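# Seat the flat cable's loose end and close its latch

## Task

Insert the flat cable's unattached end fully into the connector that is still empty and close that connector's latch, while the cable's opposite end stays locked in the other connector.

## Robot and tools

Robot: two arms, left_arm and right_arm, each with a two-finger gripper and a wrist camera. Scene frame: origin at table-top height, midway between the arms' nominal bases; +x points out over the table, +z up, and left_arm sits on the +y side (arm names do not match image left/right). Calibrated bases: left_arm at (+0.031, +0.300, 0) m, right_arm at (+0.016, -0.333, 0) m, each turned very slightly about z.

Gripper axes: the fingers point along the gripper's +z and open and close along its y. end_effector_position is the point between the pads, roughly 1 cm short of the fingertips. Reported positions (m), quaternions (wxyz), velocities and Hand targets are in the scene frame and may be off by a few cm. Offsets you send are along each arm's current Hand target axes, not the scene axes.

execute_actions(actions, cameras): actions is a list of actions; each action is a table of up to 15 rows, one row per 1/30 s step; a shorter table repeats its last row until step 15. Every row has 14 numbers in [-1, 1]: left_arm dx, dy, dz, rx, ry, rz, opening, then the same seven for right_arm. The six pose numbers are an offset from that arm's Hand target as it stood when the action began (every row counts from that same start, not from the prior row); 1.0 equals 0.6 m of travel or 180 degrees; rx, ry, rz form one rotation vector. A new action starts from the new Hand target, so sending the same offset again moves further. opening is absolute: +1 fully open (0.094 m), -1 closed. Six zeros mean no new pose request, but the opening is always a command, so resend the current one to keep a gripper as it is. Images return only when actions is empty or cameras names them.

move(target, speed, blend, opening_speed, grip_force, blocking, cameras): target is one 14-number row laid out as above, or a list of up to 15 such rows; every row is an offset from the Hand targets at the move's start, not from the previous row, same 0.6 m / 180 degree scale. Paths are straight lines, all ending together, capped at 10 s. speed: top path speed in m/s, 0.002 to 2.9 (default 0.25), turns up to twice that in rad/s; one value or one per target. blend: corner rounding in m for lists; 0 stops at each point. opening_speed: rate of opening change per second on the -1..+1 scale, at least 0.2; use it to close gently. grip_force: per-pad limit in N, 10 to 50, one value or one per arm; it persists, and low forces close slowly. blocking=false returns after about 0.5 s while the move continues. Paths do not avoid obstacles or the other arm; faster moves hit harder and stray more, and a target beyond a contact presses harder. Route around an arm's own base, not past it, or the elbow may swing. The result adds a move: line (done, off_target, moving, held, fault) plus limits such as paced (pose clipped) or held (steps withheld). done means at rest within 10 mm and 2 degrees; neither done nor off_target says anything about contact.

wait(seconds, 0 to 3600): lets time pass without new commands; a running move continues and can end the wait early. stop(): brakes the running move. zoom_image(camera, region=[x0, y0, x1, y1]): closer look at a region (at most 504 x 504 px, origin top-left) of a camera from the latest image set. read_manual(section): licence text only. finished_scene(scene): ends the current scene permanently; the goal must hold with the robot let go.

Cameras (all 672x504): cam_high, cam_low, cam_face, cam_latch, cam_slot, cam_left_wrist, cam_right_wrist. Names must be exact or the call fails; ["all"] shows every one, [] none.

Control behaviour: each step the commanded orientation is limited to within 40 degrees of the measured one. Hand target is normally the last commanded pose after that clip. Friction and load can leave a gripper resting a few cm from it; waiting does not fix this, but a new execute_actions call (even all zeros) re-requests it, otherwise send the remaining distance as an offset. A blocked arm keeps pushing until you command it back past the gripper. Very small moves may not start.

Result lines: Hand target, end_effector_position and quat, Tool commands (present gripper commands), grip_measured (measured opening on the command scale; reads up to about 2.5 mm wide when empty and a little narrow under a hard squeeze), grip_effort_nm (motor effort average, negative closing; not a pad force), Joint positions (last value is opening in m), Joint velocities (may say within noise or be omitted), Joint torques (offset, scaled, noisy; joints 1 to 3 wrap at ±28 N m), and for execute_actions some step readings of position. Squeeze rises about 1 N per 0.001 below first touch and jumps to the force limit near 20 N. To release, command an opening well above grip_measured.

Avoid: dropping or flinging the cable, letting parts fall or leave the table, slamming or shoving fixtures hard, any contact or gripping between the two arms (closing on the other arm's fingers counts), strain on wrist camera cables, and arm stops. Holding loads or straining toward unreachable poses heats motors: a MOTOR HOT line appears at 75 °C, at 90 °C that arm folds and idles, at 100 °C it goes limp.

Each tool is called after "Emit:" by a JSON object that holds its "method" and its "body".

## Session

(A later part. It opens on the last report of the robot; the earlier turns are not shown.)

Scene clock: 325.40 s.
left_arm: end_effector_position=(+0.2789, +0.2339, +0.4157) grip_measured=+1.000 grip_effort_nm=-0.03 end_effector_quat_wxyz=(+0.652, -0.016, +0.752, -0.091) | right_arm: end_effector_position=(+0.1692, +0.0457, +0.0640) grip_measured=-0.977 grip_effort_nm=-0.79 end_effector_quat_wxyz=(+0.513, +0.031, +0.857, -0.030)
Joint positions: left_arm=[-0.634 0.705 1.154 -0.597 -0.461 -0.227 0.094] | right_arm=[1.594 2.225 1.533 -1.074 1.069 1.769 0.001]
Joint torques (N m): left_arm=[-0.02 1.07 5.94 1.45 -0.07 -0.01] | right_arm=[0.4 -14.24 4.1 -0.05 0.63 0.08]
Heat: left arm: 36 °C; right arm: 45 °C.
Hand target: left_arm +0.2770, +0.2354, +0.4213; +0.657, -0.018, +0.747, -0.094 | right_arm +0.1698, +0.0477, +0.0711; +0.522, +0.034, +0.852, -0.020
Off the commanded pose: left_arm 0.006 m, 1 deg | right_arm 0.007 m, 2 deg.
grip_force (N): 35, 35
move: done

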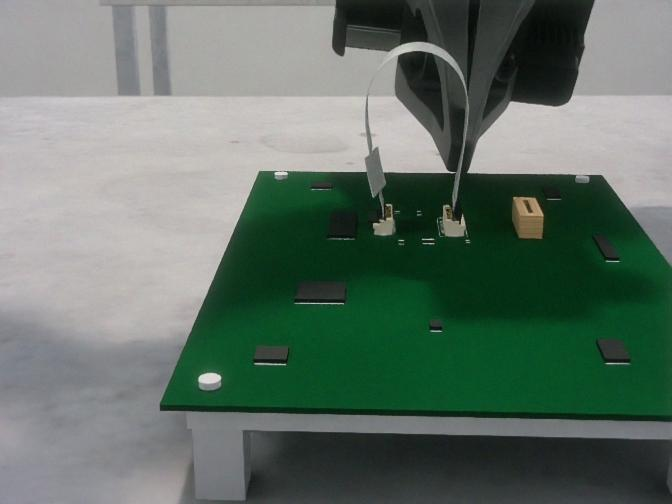

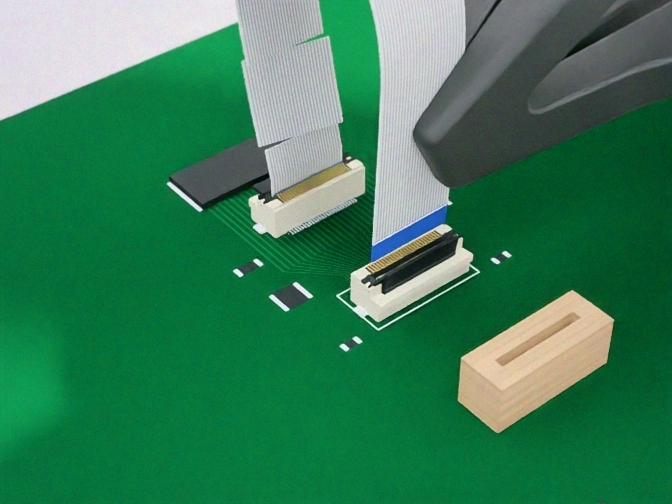

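Emit:
{"method": "move", "body": {"target": [0,0,0,0,0,0,1,0.0074,-0.0008,0.0038,0,0,0,-1], "speed": 0.03, "cameras": ["cam_latch","cam_slot","cam_face"]}}

Emit:
{"method": "zoom_image", "body": {"camera": "cam_slot", "region": [320, 130, 500, 340]}}

Emit:
{"method": "zoom_image", "body": {"camera": "cam_latch", "region": [400, 130, 500, 250]}}

Scene clock: 329.80 s.
left_arm: end_effector_position=(+0.2789, +0.2339, +0.4157) grip_measured=+1.000 grip_effort_nm=-0.03 end_effector_quat_wxyz=(+0.652, -0.016, +0.752, -0.091) | right_arm: end_effector_position=(+0.1691, +0.0483, +0.0635) grip_measured=-0.977 grip_effort_nm=-0.78 end_effector_quat_wxyz=(+0.513, +0.035, +0.858, -0.023)
Joint positions: left_arm=[-0.634 0.705 1.154 -0.597 -0.461 -0.227 0.094] | right_arm=[1.594 2.225 1.533 -1.057 1.069 1.769 0.001]
Joint torques (N m): left_arm=[-0.01 1.03 5.91 1.47 -0.07 -0.01] | right_arm=[0.36 -13.46 3.36 -0.03 0.63 0.05]
Heat: left arm: 36 °C; right arm: 44 °C.
Hand target: left_arm +0.2770, +0.2354, +0.4213; +0.657, -0.018, +0.747, -0.094 | right_arm +0.1697, +0.0472, +0.0661; +0.522, +0.034, +0.852, -0.020
Off the commanded pose: left_arm 0.006 m, 1 deg | right_arm 0.003 m, 1 deg.
grip_force (N): 35, 35
move: done
Images, in order (width x height): cam_face 672x504, cam_latch 672x504, cam_slot 672x504.

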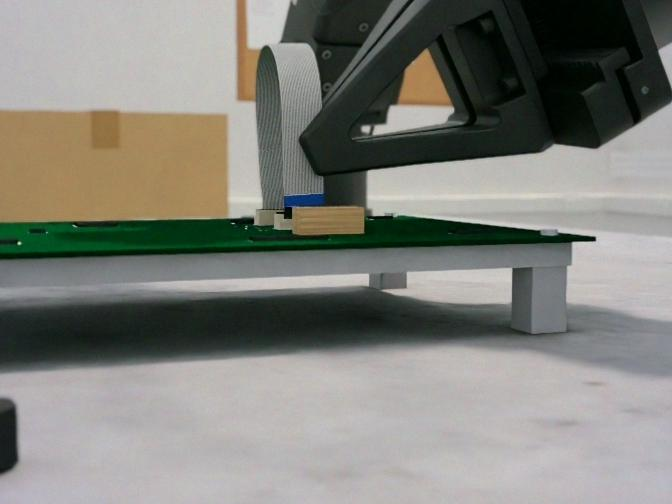

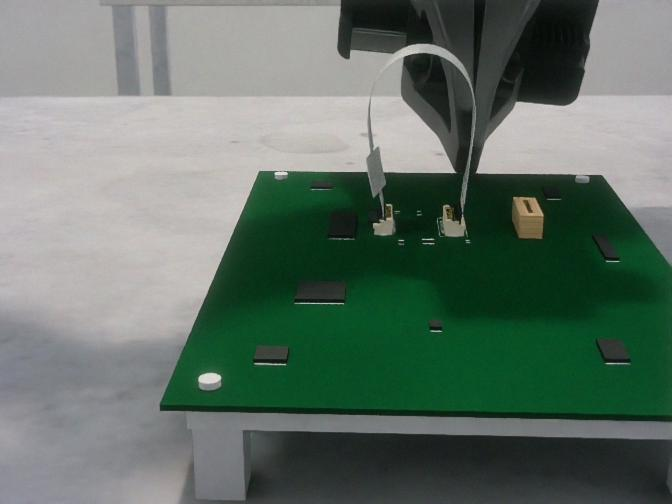

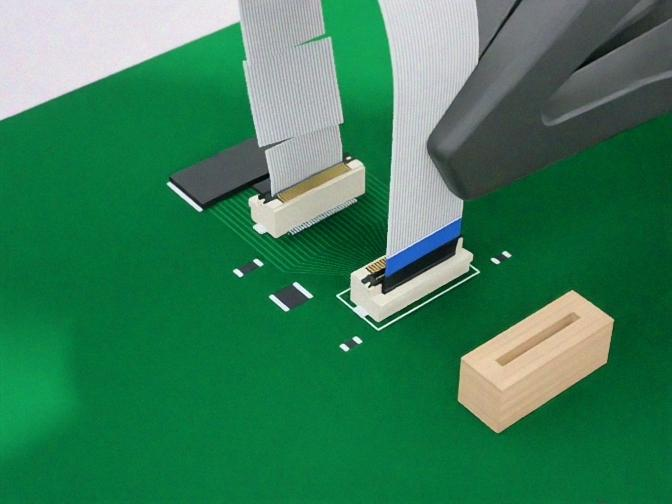

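Scaled by 2.400.

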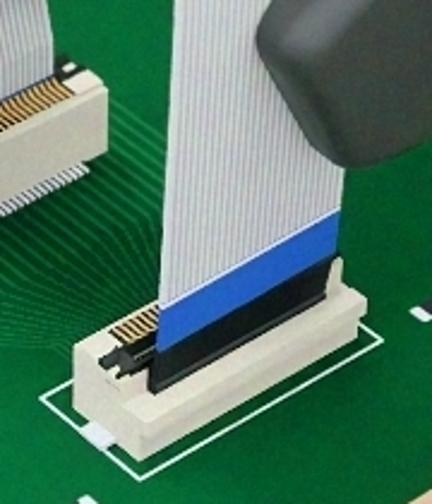

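Scaled by 4.200.

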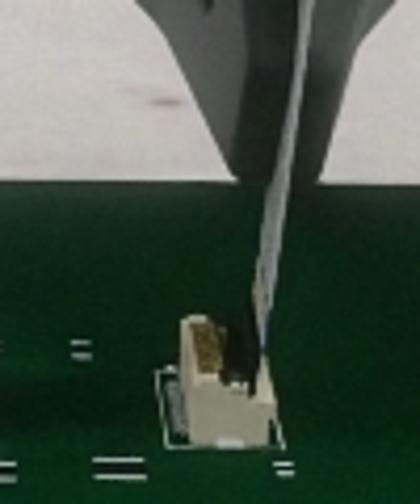

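Emit:
{"method": "move", "body": {"target": [[0,0,0,0,0,0,1,-0.0446,-0.0022,-0.0227,0,0,0,-1],[0,0,0,0,0,0,1,-0.0089,-0.0022,-0.0044,0,0,0,-1]], "speed": 0.03, "cameras": ["cam_latch","cam_slot"]}}

Emit:
{"method": "zoom_image", "body": {"camera": "cam_slot", "region": [320, 130, 500, 340]}}

Emit:
{"method": "zoom_image", "body": {"camera": "cam_latch", "region": [400, 130, 500, 250]}}

Scene clock: 340.13 s.
left_arm: end_effector_position=(+0.2789, +0.2339, +0.4157) grip_measured=+1.000 grip_effort_nm=-0.03 end_effector_quat_wxyz=(+0.652, -0.016, +0.752, -0.091) | right_arm: end_effector_position=(+0.1692, +0.0466, +0.0693) grip_measured=-0.977 grip_effort_nm=-0.78 end_effector_quat_wxyz=(+0.513, +0.035, +0.858, -0.024)
Joint positions: left_arm=[-0.634 0.705 1.154 -0.597 -0.461 -0.227 0.094] | right_arm=[1.594 2.21 1.533 -1.073 1.069 1.769 0.001]
Joint torques (N m): left_arm=[-0.1 1.03 5.97 1.47 -0.05 -0.02] | right_arm=[0.4 -13.45 3.52 0 0.61 0.07]
Heat: left arm: 36 °C; right arm: 43 °C.
Hand target: left_arm +0.2770, +0.2354, +0.4213; +0.657, -0.018, +0.747, -0.094 | right_arm +0.1697, +0.0459, +0.0720; +0.522, +0.034, +0.852, -0.020
Off the commanded pose: left_arm 0.006 m, 1 deg | right_arm 0.003 m, 1 deg.
grip_force (N): 35, 35
move: done

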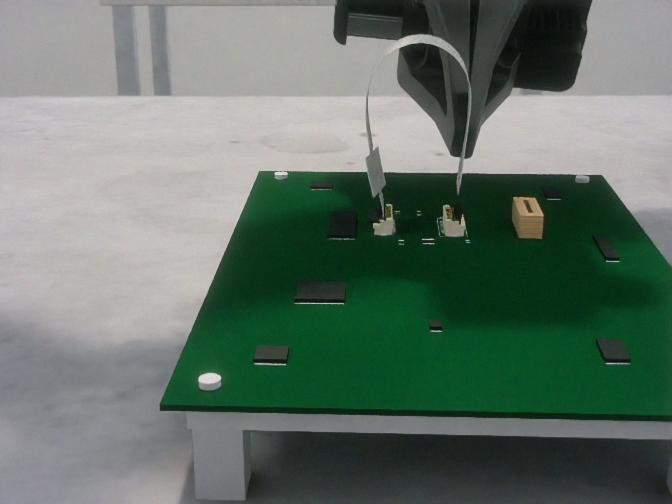

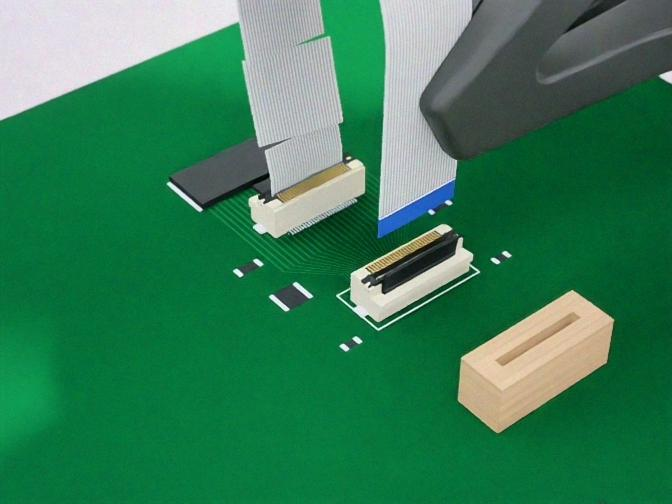

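Scaled by 2.400.

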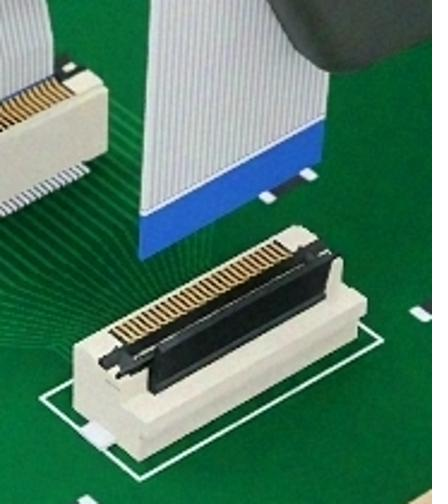

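Scaled by 4.200.

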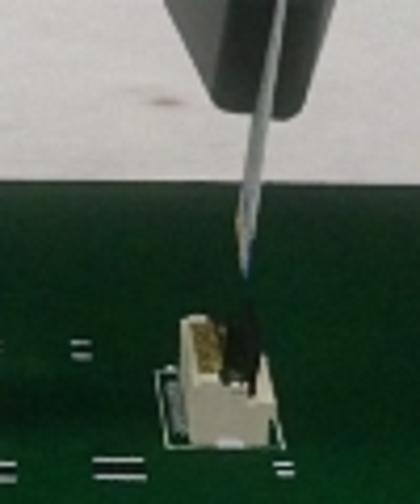

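Emit:
{"method": "move", "body": {"target": [0,0,0,0,0,0,1,0.0074,-0.0027,0.0038,0,0,0,-1], "speed": 0.03, "cameras": ["cam_latch","cam_slot"]}}

Emit:
{"method": "zoom_image", "body": {"camera": "cam_slot", "region": [320, 130, 500, 340]}}

Emit:
{"method": "zoom_image", "body": {"camera": "cam_latch", "region": [400, 130, 500, 250]}}

Scene clock: 344.00 s.
left_arm: end_effector_position=(+0.2789, +0.2339, +0.4157) grip_measured=+1.000 grip_effort_nm=-0.04 end_effector_quat_wxyz=(+0.652, -0.016, +0.752, -0.091) | right_arm: end_effector_position=(+0.1692, +0.0456, +0.0657) grip_measured=-0.977 grip_effort_nm=-0.79 end_effector_quat_wxyz=(+0.513, +0.036, +0.858, -0.022)
Joint positions: left_arm=[-0.634 0.705 1.154 -0.597 -0.461 -0.227 0.094] | right_arm=[1.594 2.21 1.517 -1.054 1.069 1.769 0.001]
Joint torques (N m): left_arm=[-0.01 1.05 5.94 1.45 -0.06 -0.01] | right_arm=[0.38 -13.2 3.3 -0.01 0.62 0.1]
Heat: left arm: 36 °C; right arm: 42 °C.
Hand target: left_arm +0.2770, +0.2354, +0.4213; +0.657, -0.018, +0.747, -0.094 | right_arm +0.1696, +0.0443, +0.0670; +0.522, +0.034, +0.852, -0.020
Off the commanded pose: left_arm 0.006 m, 1 deg | right_arm 0.002 m, 1 deg.
grip_force (N): 35, 35
move: done

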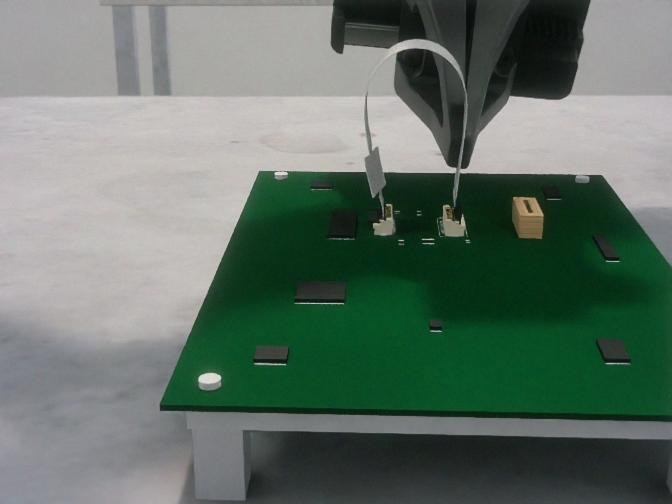

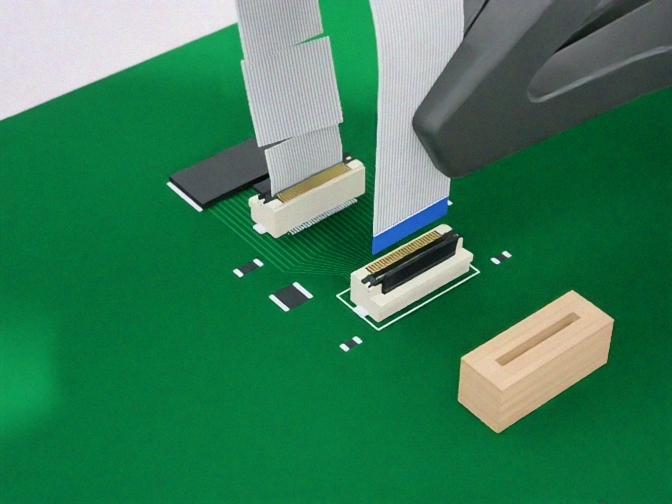

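Scaled by 2.400.

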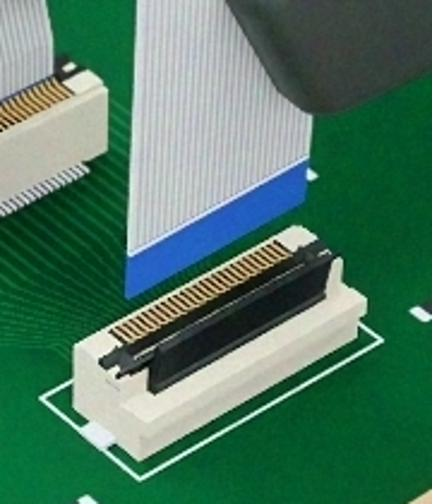

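Scaled by 4.200.

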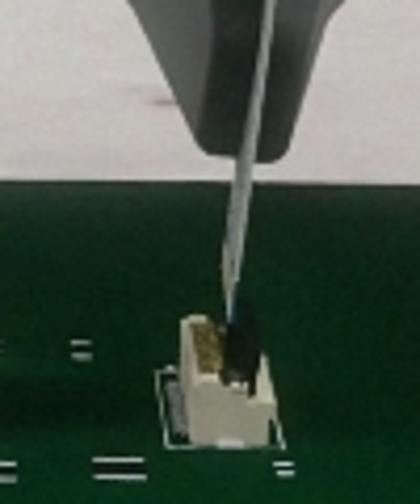

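Emit:
{"method": "move", "body": {"target": [0,0,0,0,0,0,1,0.0052,-0.001,0.0026,0,0,0,-1], "speed": 0.03, "cameras": ["cam_latch","cam_slot"]}}

Emit:
{"method": "zoom_image", "body": {"camera": "cam_slot", "region": [320, 130, 500, 340]}}

Emit:
{"method": "zoom_image", "body": {"camera": "cam_latch", "region": [400, 130, 500, 250]}}

Scene clock: 348.00 s.
left_arm: end_effector_position=(+0.2789, +0.2339, +0.4157) grip_measured=+1.000 grip_effort_nm=-0.04 end_effector_quat_wxyz=(+0.652, -0.016, +0.752, -0.091) | right_arm: end_effector_position=(+0.1692, +0.0452, +0.0636) grip_measured=-0.977 grip_effort_nm=-0.78 end_effector_quat_wxyz=(+0.513, +0.037, +0.858, -0.020)
Joint positions: left_arm=[-0.634 0.705 1.154 -0.597 -0.461 -0.227 0.094] | right_arm=[1.594 2.21 1.509 -1.041 1.069 1.769 0.001]
Joint torques (N m): left_arm=[-0.03 1.02 5.96 1.46 -0.08 -0.02] | right_arm=[0.53 -12.62 3.41 -0.05 0.64 0.09]
Heat: left arm: 36 °C; right arm: 41 °C.
Hand target: left_arm +0.2770, +0.2354, +0.4213; +0.657, -0.018, +0.747, -0.094 | right_arm +0.1695, +0.0437, +0.0635; +0.522, +0.034, +0.852, -0.020
Off the commanded pose: left_arm 0.006 m, 1 deg | right_arm 0.002 m, 1 deg.
grip_force (N): 35, 35
move: done

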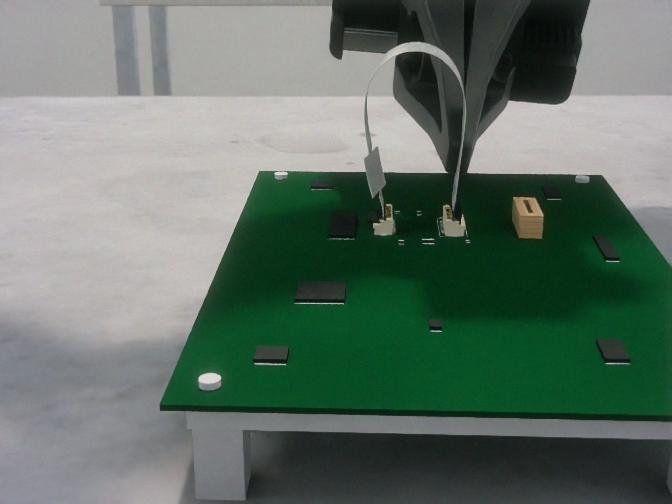

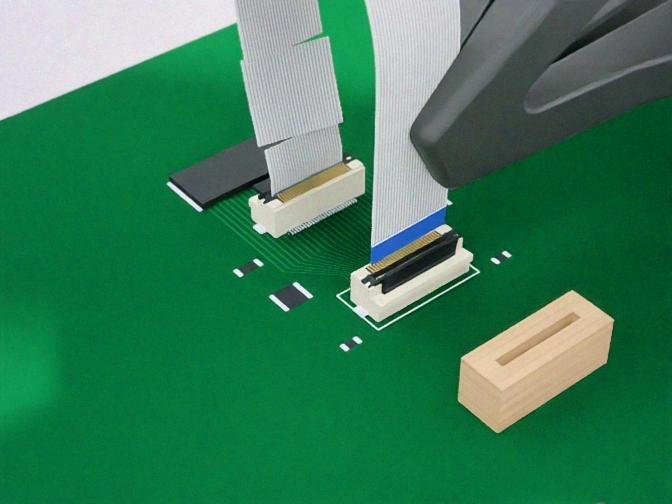

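Scaled by 2.400.

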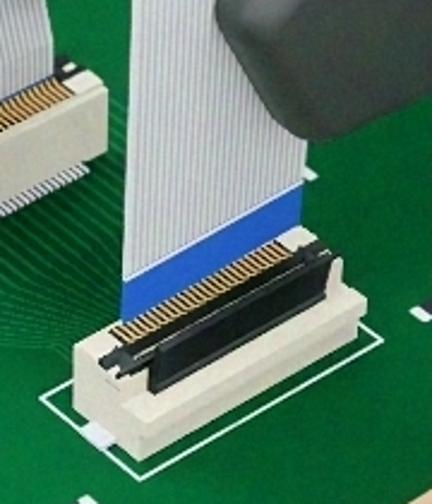

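Scaled by 4.200.

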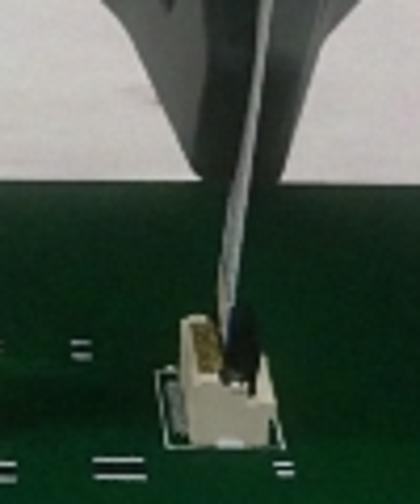

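Emit:
{"method": "move", "body": {"target": [0,0,0,0,0,0,1,0.0045,0,0.0023,0,0,0,-1], "speed": 0.03, "cameras": ["cam_latch","cam_slot"]}}

Emit:
{"method": "zoom_image", "body": {"camera": "cam_slot", "region": [320, 130, 500, 340]}}

Emit:
{"method": "zoom_image", "body": {"camera": "cam_latch", "region": [400, 130, 500, 250]}}

Scene clock: 354.10 s.
left_arm: end_effector_position=(+0.2789, +0.2339, +0.4157) grip_measured=+1.000 grip_effort_nm=-0.03 end_effector_quat_wxyz=(+0.652, -0.016, +0.752, -0.091) | right_arm: end_effector_position=(+0.1692, +0.0467, +0.0633) grip_measured=-0.977 grip_effort_nm=-0.79 end_effector_quat_wxyz=(+0.512, +0.039, +0.858, -0.016)
Joint positions: left_arm=[-0.634 0.705 1.154 -0.597 -0.461 -0.227 0.094] | right_arm=[1.594 2.21 1.509 -1.031 1.069 1.769 0.001]
Joint torques (N m): left_arm=[-0.01 1.03 5.96 1.46 -0.06 -0.01] | right_arm=[0.55 -12.22 2.93 0.03 0.6 0.05]
Heat: left arm: 36 °C; right arm: 40 °C.
Hand target: left_arm +0.2770, +0.2354, +0.4213; +0.657, -0.018, +0.747, -0.094 | right_arm +0.1695, +0.0437, +0.0605; +0.522, +0.034, +0.852, -0.020
Off the commanded pose: left_arm 0.006 m, 1 deg | right_arm 0.004 m, 1 deg.
grip_force (N): 35, 35
move: done

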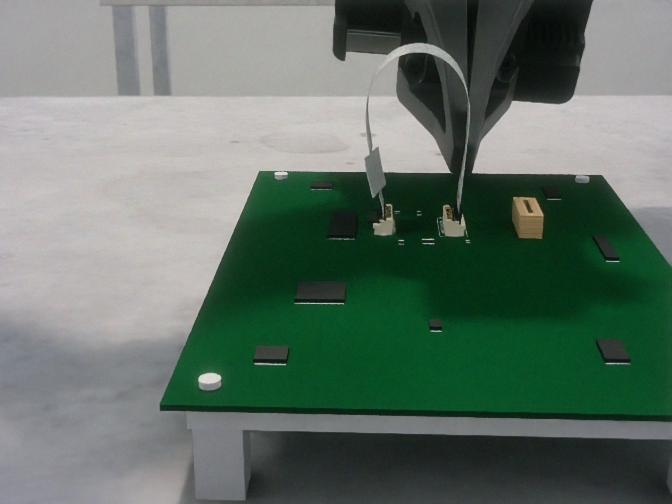

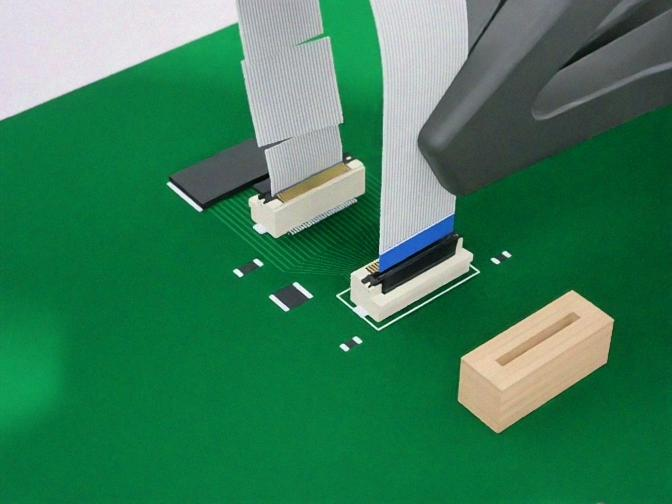

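Scaled by 2.400.

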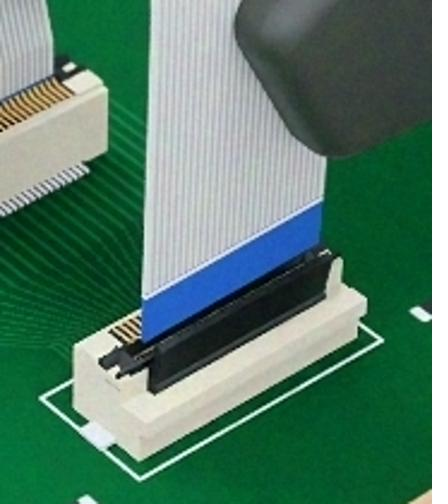

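Scaled by 4.200.

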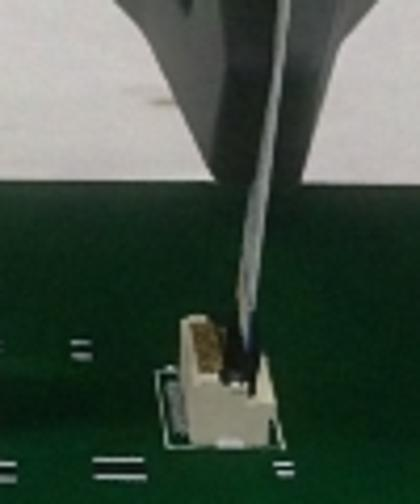

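Emit:
{"method": "move", "body": {"target": [0,0,0,0,0,0,1,0.0022,-0.0025,0.0011,0,0,0,-1], "speed": 0.03, "cameras": ["cam_latch","cam_slot"]}}

Emit:
{"method": "zoom_image", "body": {"camera": "cam_slot", "region": [320, 130, 500, 340]}}

Emit:
{"method": "zoom_image", "body": {"camera": "cam_latch", "region": [400, 130, 500, 250]}}

Scene clock: 359.17 s.
left_arm: end_effector_position=(+0.2789, +0.2339, +0.4157) grip_measured=+1.000 grip_effort_nm=-0.03 end_effector_quat_wxyz=(+0.652, -0.016, +0.752, -0.091) | right_arm: end_effector_position=(+0.1692, +0.0447, +0.0611) grip_measured=-0.977 grip_effort_nm=-0.79 end_effector_quat_wxyz=(+0.513, +0.037, +0.857, -0.018)
Joint positions: left_arm=[-0.634 0.705 1.154 -0.597 -0.461 -0.227 0.094] | right_arm=[1.594 2.21 1.497 -1.025 1.071 1.769 0.001]
Joint torques (N m): left_arm=[0.02 1.06 5.91 1.46 -0.05 -0.02] | right_arm=[0.47 -12.46 3.23 0.02 0.6 0.08]
Heat: left arm: 36 °C; right arm: 39 °C.
Hand target: left_arm +0.2770, +0.2354, +0.4213; +0.657, -0.018, +0.747, -0.094 | right_arm +0.1694, +0.0422, +0.0590; +0.522, +0.034, +0.852, -0.020
Off the commanded pose: left_arm 0.006 m, 1 deg | right_arm 0.003 m, 1 deg.
grip_force (N): 35, 35
move: done

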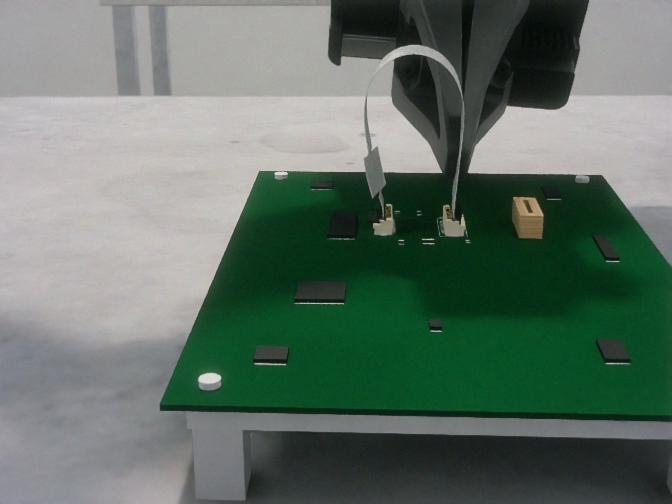

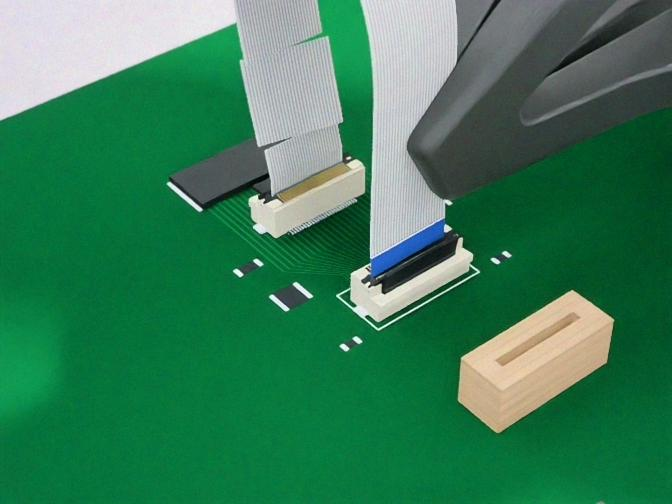

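Scaled by 2.400.

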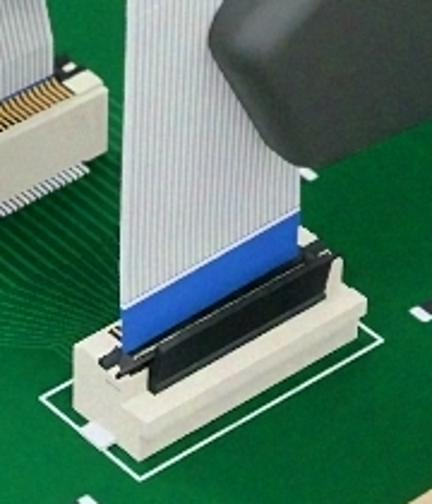

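Scaled by 4.200.

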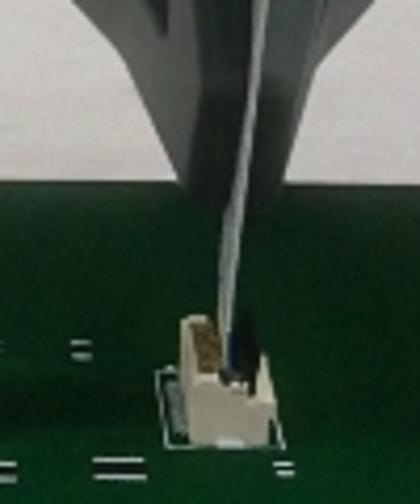

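Emit:
{"method": "move", "body": {"target": [0,0,0,0,0,0,1,0.0037,-0.0015,0.0019,0,0,0,-1], "speed": 0.02, "cameras": ["cam_latch","cam_slot"]}}

Emit:
{"method": "zoom_image", "body": {"camera": "cam_slot", "region": [320, 130, 500, 340]}}

Emit:
{"method": "zoom_image", "body": {"camera": "cam_latch", "region": [400, 130, 500, 250]}}

Scene clock: 362.90 s.
left_arm: end_effector_position=(+0.2789, +0.2339, +0.4157) grip_measured=+1.000 grip_effort_nm=-0.03 end_effector_quat_wxyz=(+0.652, -0.016, +0.752, -0.091) | right_arm: end_effector_position=(+0.1689, +0.0445, +0.0608) grip_measured=-0.977 grip_effort_nm=-0.78 end_effector_quat_wxyz=(+0.517, +0.036, +0.855, -0.017)
Joint positions: left_arm=[-0.634 0.705 1.154 -0.597 -0.461 -0.227 0.094] | right_arm=[1.597 2.21 1.489 -1.017 1.08 1.769 0.001]
Joint torques (N m): left_arm=[-0.02 1.05 5.97 1.46 -0.05 -0.02] | right_arm=[0.21 -12.27 3 0.04 0.51 0.07]
Heat: left arm: 36 °C; right arm: 38 °C.
Hand target: left_arm +0.2770, +0.2354, +0.4213; +0.657, -0.018, +0.747, -0.094 | right_arm +0.1693, +0.0413, +0.0565; +0.522, +0.034, +0.852, -0.020
Off the commanded pose: left_arm 0.006 m, 1 deg | right_arm 0.005 m, 1 deg.
grip_force (N): 35, 35
move: done

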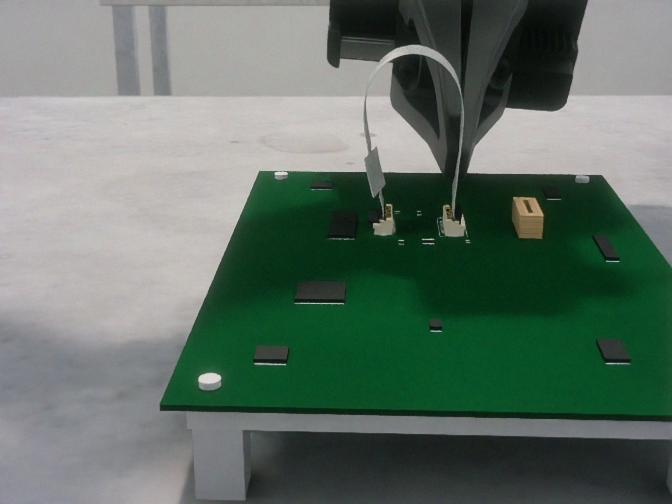

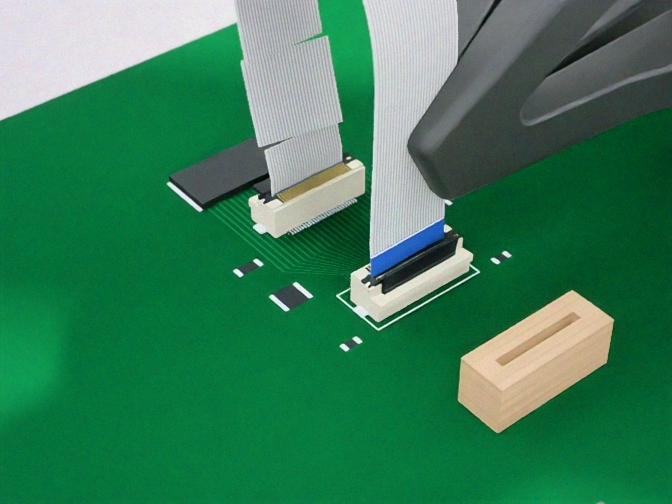

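Scaled by 2.400.

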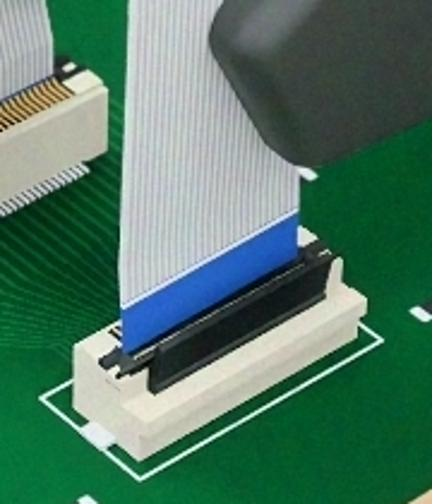

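Scaled by 4.200.

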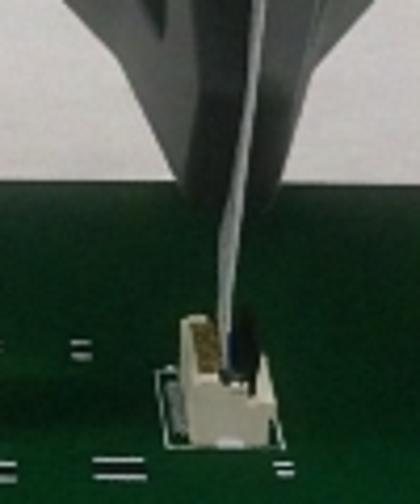

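Emit:
{"method": "move", "body": {"target": [0,0,0,0,0,0,1,-0.0004,0.0005,-0.0037,0,0,0,-1], "speed": 0.02, "cameras": ["cam_latch","cam_slot","cam_face"]}}

Emit:
{"method": "zoom_image", "body": {"camera": "cam_slot", "region": [330, 200, 490, 330]}}

Scene clock: 368.23 s.
left_arm: end_effector_position=(+0.2789, +0.2339, +0.4157) grip_measured=+1.000 grip_effort_nm=-0.03 end_effector_quat_wxyz=(+0.652, -0.016, +0.752, -0.091) | right_arm: end_effector_position=(+0.1687, +0.0448, +0.0609) grip_measured=-0.977 grip_effort_nm=-0.79 end_effector_quat_wxyz=(+0.517, +0.037, +0.855, -0.015)
Joint positions: left_arm=[-0.634 0.705 1.154 -0.597 -0.461 -0.227 0.094] | right_arm=[1.597 2.21 1.489 -1.016 1.081 1.772 0.001]
Joint torques (N m): left_arm=[-0.02 1.05 5.93 1.45 -0.08 -0.01] | right_arm=[0.65 -12.31 3.59 -0.09 0.51 0.15]
Heat: left arm: 36 °C; right arm: 38 °C.
Hand target: left_arm +0.2770, +0.2354, +0.4213; +0.657, -0.018, +0.747, -0.094 | right_arm +0.1675, +0.0417, +0.0577; +0.522, +0.034, +0.852, -0.020
Off the commanded pose: left_arm 0.006 m, 1 deg | right_arm 0.005 m, 1 deg.
grip_force (N): 35, 35
move: done
Images, in order (width x height): cam_face 672x504, cam_latch 672x504, cam_slot 672x504.

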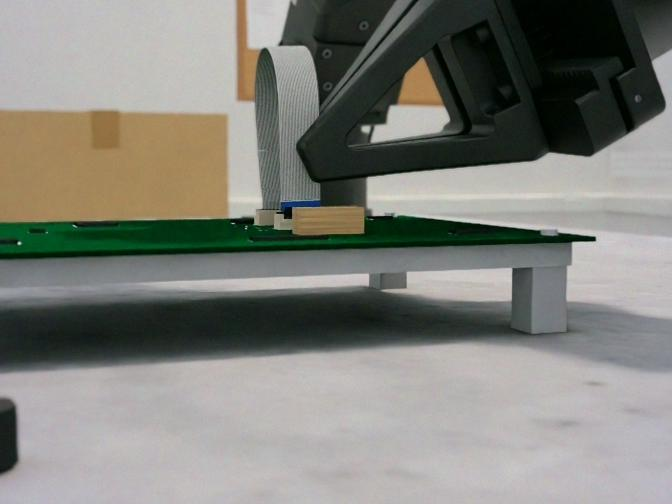

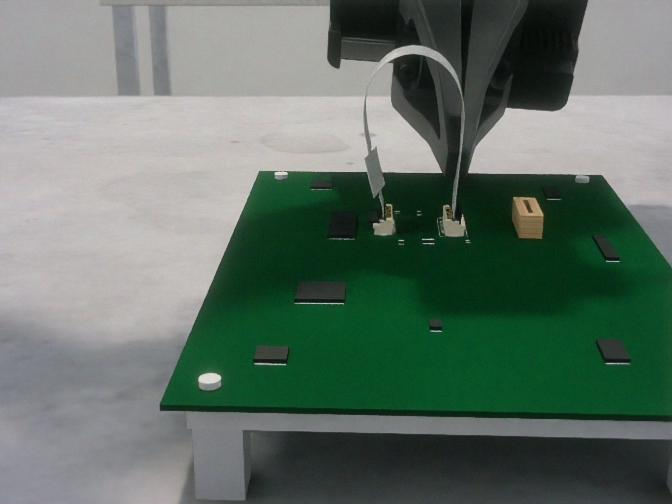

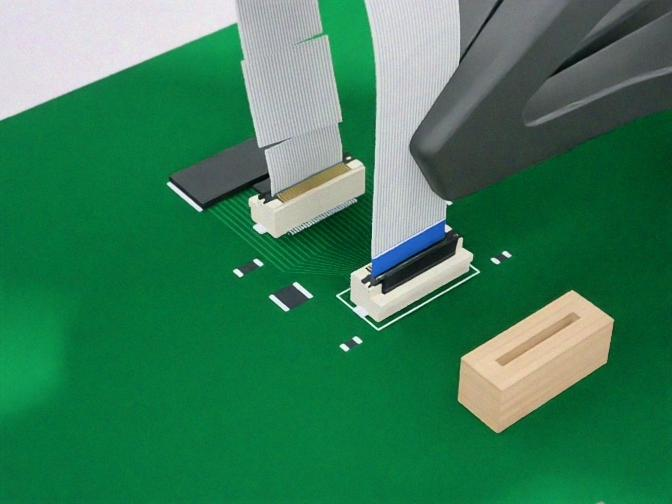

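Scaled by 3.150.

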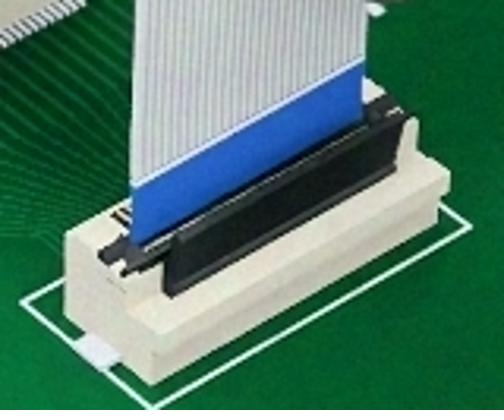

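Emit:
{"method": "move", "body": {"target": [0,0,0,0,0,0,1,0.0026,0,-0.0025,0,0,0,-1], "speed": 0.02, "cameras": ["cam_slot","cam_latch"]}}

Emit:
{"method": "zoom_image", "body": {"camera": "cam_slot", "region": [330, 200, 490, 330]}}

Scene clock: 372.57 s.
left_arm: end_effector_position=(+0.2789, +0.2339, +0.4157) grip_measured=+1.000 grip_effort_nm=-0.04 end_effector_quat_wxyz=(+0.652, -0.016, +0.752, -0.091) | right_arm: end_effector_position=(+0.1669, +0.0454, +0.0605) grip_measured=-0.977 grip_effort_nm=-0.78 end_effector_quat_wxyz=(+0.516, +0.040, +0.855, -0.012)
Joint positions: left_arm=[-0.634 0.705 1.154 -0.597 -0.461 -0.227 0.094] | right_arm=[1.602 2.21 1.489 -1.016 1.078 1.782 0.001]
Joint torques (N m): left_arm=[-0.01 1.01 5.93 1.45 -0.06 -0.01] | right_arm=[0.58 -11.78 3.88 -0.19 0.53 0.17]
Heat: left arm: 36 °C; right arm: 37 °C.
Hand target: left_arm +0.2770, +0.2354, +0.4213; +0.657, -0.018, +0.747, -0.094 | right_arm +0.1655, +0.0419, +0.0570; +0.522, +0.034, +0.852, -0.020
Off the commanded pose: left_arm 0.006 m, 1 deg | right_arm 0.005 m, 1 deg.
grip_force (N): 35, 35
move: done
Images, in order (width x height): cam_latch 672x504, cam_slot 672x504.

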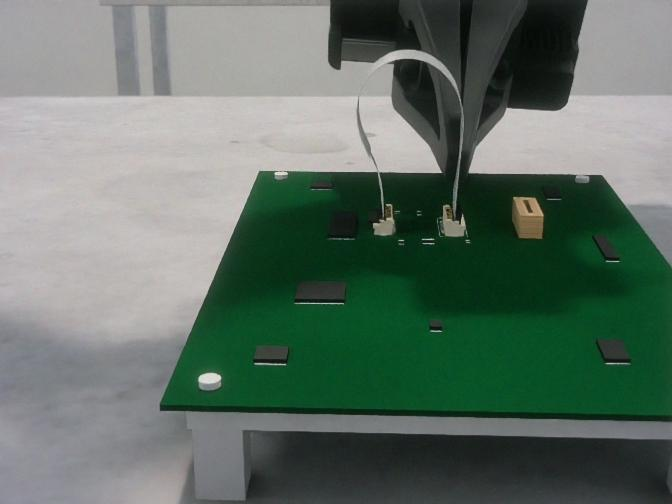

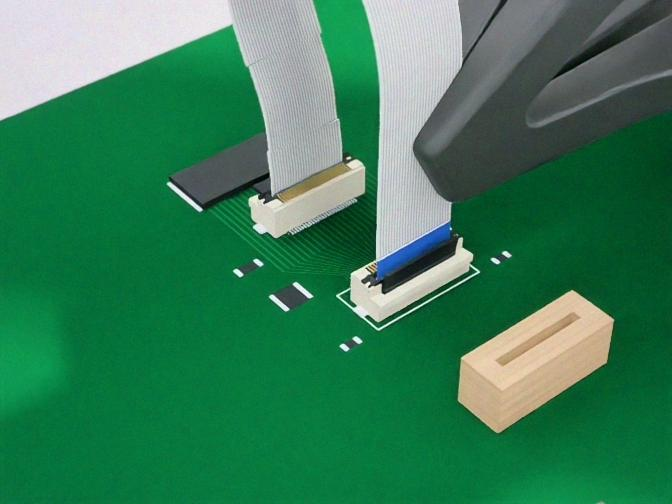

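Scaled by 3.150.

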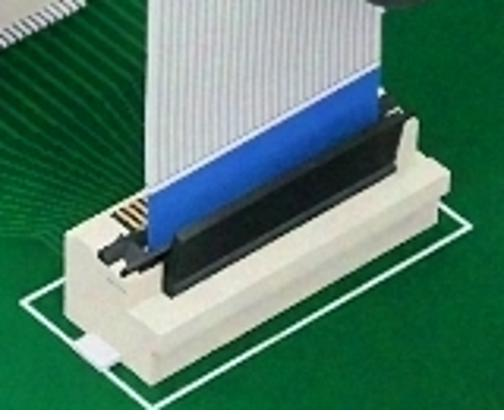

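Emit:
{"method": "move", "body": {"target": [0,0,0,0,0,0,1,0.0044,-0.0015,0.0036,0,0,0,-1], "speed": 0.02, "cameras": ["cam_slot","cam_latch"]}}

Emit:
{"method": "zoom_image", "body": {"camera": "cam_slot", "region": [330, 200, 490, 330]}}

Scene clock: 376.23 s.
left_arm: end_effector_position=(+0.2789, +0.2339, +0.4157) grip_measured=+1.000 grip_effort_nm=-0.03 end_effector_quat_wxyz=(+0.652, -0.016, +0.752, -0.091) | right_arm: end_effector_position=(+0.1668, +0.0454, +0.0605) grip_measured=-0.977 grip_effort_nm=-0.79 end_effector_quat_wxyz=(+0.516, +0.040, +0.855, -0.011)
Joint positions: left_arm=[-0.634 0.705 1.154 -0.597 -0.461 -0.227 0.094] | right_arm=[1.602 2.21 1.489 -1.016 1.078 1.783 0.001]
Joint torques (N m): left_arm=[-0.08 1.05 5.93 1.46 -0.07 -0.01] | right_arm=[0.54 -11.45 3.08 -0.08 0.52 0.13]
Heat: left arm: 36 °C; right arm: 37 °C.
Hand target: left_arm +0.2770, +0.2354, +0.4213; +0.657, -0.018, +0.747, -0.094 | right_arm +0.1660, +0.0410, +0.0537; +0.522, +0.034, +0.852, -0.020
Off the commanded pose: left_arm 0.006 m, 1 deg | right_arm 0.008 m, 1 deg.
grip_force (N): 35, 35
move: done
Images, in order (width x height): cam_latch 672x504, cam_slot 672x504.

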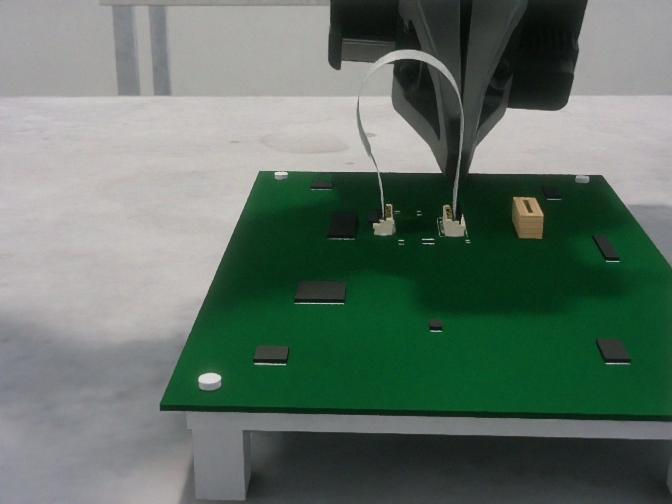

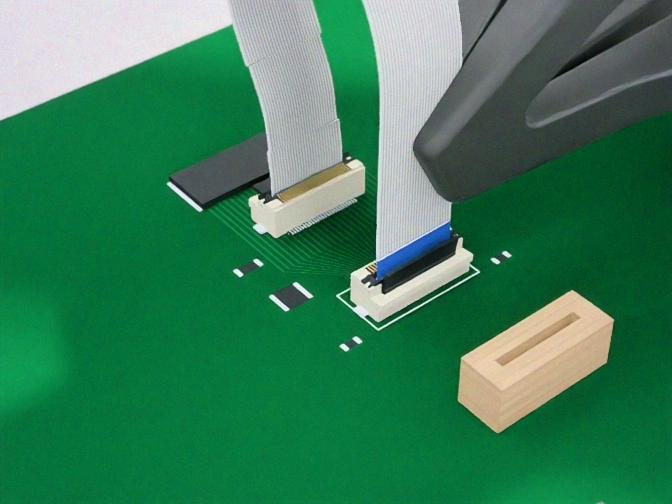

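Scaled by 3.150.

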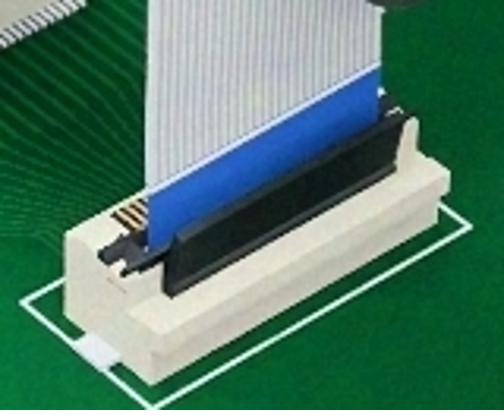

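Emit:
{"method": "move", "body": {"target": [0,0,0,0,0,0,1,-0.0015,0,0.0025,0,0,0,-1], "speed": 0.02, "cameras": ["cam_slot"]}}

Emit:
{"method": "zoom_image", "body": {"camera": "cam_slot", "region": [330, 200, 490, 330]}}

Scene clock: 381.03 s.
left_arm: end_effector_position=(+0.2789, +0.2339, +0.4157) grip_measured=+1.000 grip_effort_nm=-0.03 end_effector_quat_wxyz=(+0.652, -0.016, +0.752, -0.091) | right_arm: end_effector_position=(+0.1668, +0.0448, +0.0592) grip_measured=-0.977 grip_effort_nm=-0.78 end_effector_quat_wxyz=(+0.517, +0.040, +0.855, -0.011)
Joint positions: left_arm=[-0.634 0.705 1.154 -0.597 -0.461 -0.227 0.094] | right_arm=[1.602 2.21 1.483 -1.009 1.079 1.783 0.001]
Joint torques (N m): left_arm=[-0.06 1.07 5.94 1.45 -0.07 -0.01] | right_arm=[0.1 -11.73 3.1 0 0.55 0.06]
Heat: left arm: 36 °C; right arm: 37 °C.
Hand target: left_arm +0.2770, +0.2354, +0.4213; +0.657, -0.018, +0.747, -0.094 | right_arm +0.1677, +0.0408, +0.0538; +0.522, +0.034, +0.852, -0.020
Off the commanded pose: left_arm 0.006 m, 1 deg | right_arm 0.007 m, 1 deg.
grip_force (N): 35, 35
move: done

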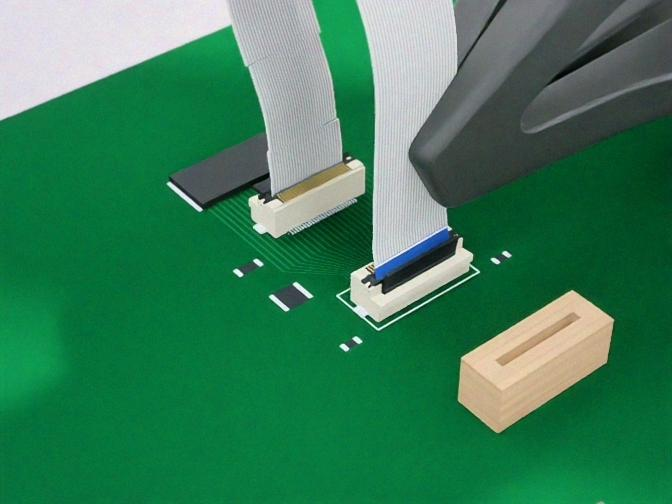

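Scaled by 3.150.

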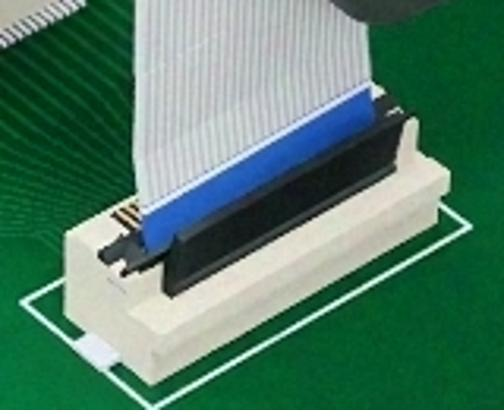

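Emit:
{"method": "move", "body": {"target": [0,0,0,0,0,0,1,0.0037,0.001,0.0019,0,0,0,-1], "speed": 0.02, "cameras": ["cam_slot","cam_latch"]}}

Emit:
{"method": "zoom_image", "body": {"camera": "cam_slot", "region": [330, 200, 490, 330]}}

Scene clock: 384.40 s.
left_arm: end_effector_position=(+0.2789, +0.2339, +0.4157) grip_measured=+1.000 grip_effort_nm=-0.03 end_effector_quat_wxyz=(+0.652, -0.016, +0.752, -0.091) | right_arm: end_effector_position=(+0.1668, +0.0454, +0.0591) grip_measured=-0.977 grip_effort_nm=-0.78 end_effector_quat_wxyz=(+0.516, +0.041, +0.855, -0.010)
Joint positions: left_arm=[-0.634 0.705 1.154 -0.597 -0.461 -0.227 0.094] | right_arm=[1.602 2.21 1.483 -1.005 1.079 1.783 0.001]
Joint torques (N m): left_arm=[-0.01 1.06 5.9 1.47 -0.06 -0.02] | right_arm=[-0.05 -11.11 3.04 0.03 0.54 -0.02]
Heat: left arm: 36 °C; right arm: 36 °C.
Hand target: left_arm +0.2770, +0.2354, +0.4213; +0.657, -0.018, +0.747, -0.094 | right_arm +0.1678, +0.0415, +0.0513; +0.522, +0.034, +0.852, -0.020
Off the commanded pose: left_arm 0.006 m, 1 deg | right_arm 0.009 m, 2 deg.
grip_force (N): 35, 35
move: done
Images, in order (width x height): cam_latch 672x504, cam_slot 672x504.

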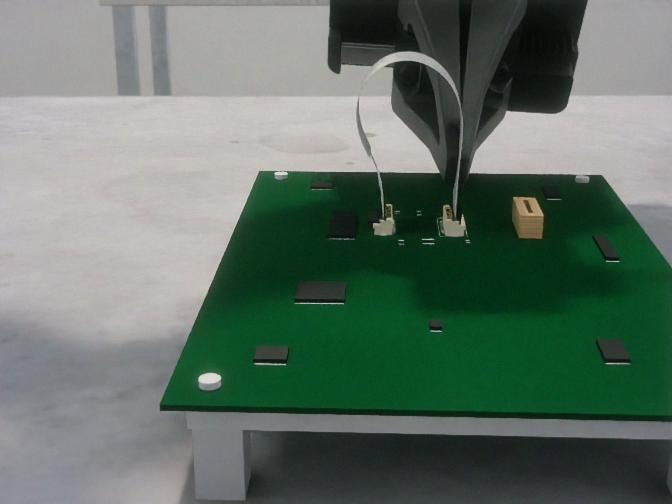

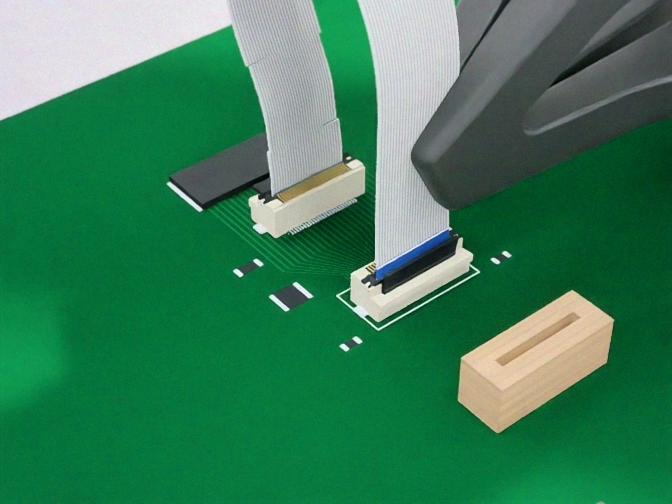

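Scaled by 3.150.

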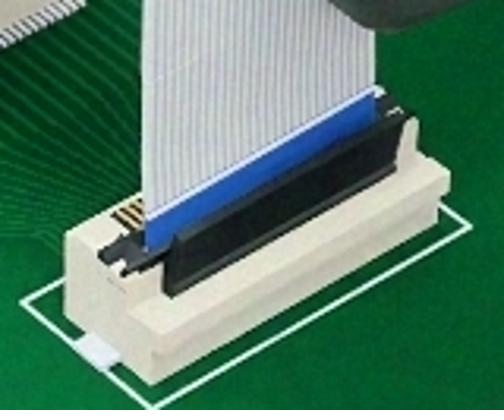

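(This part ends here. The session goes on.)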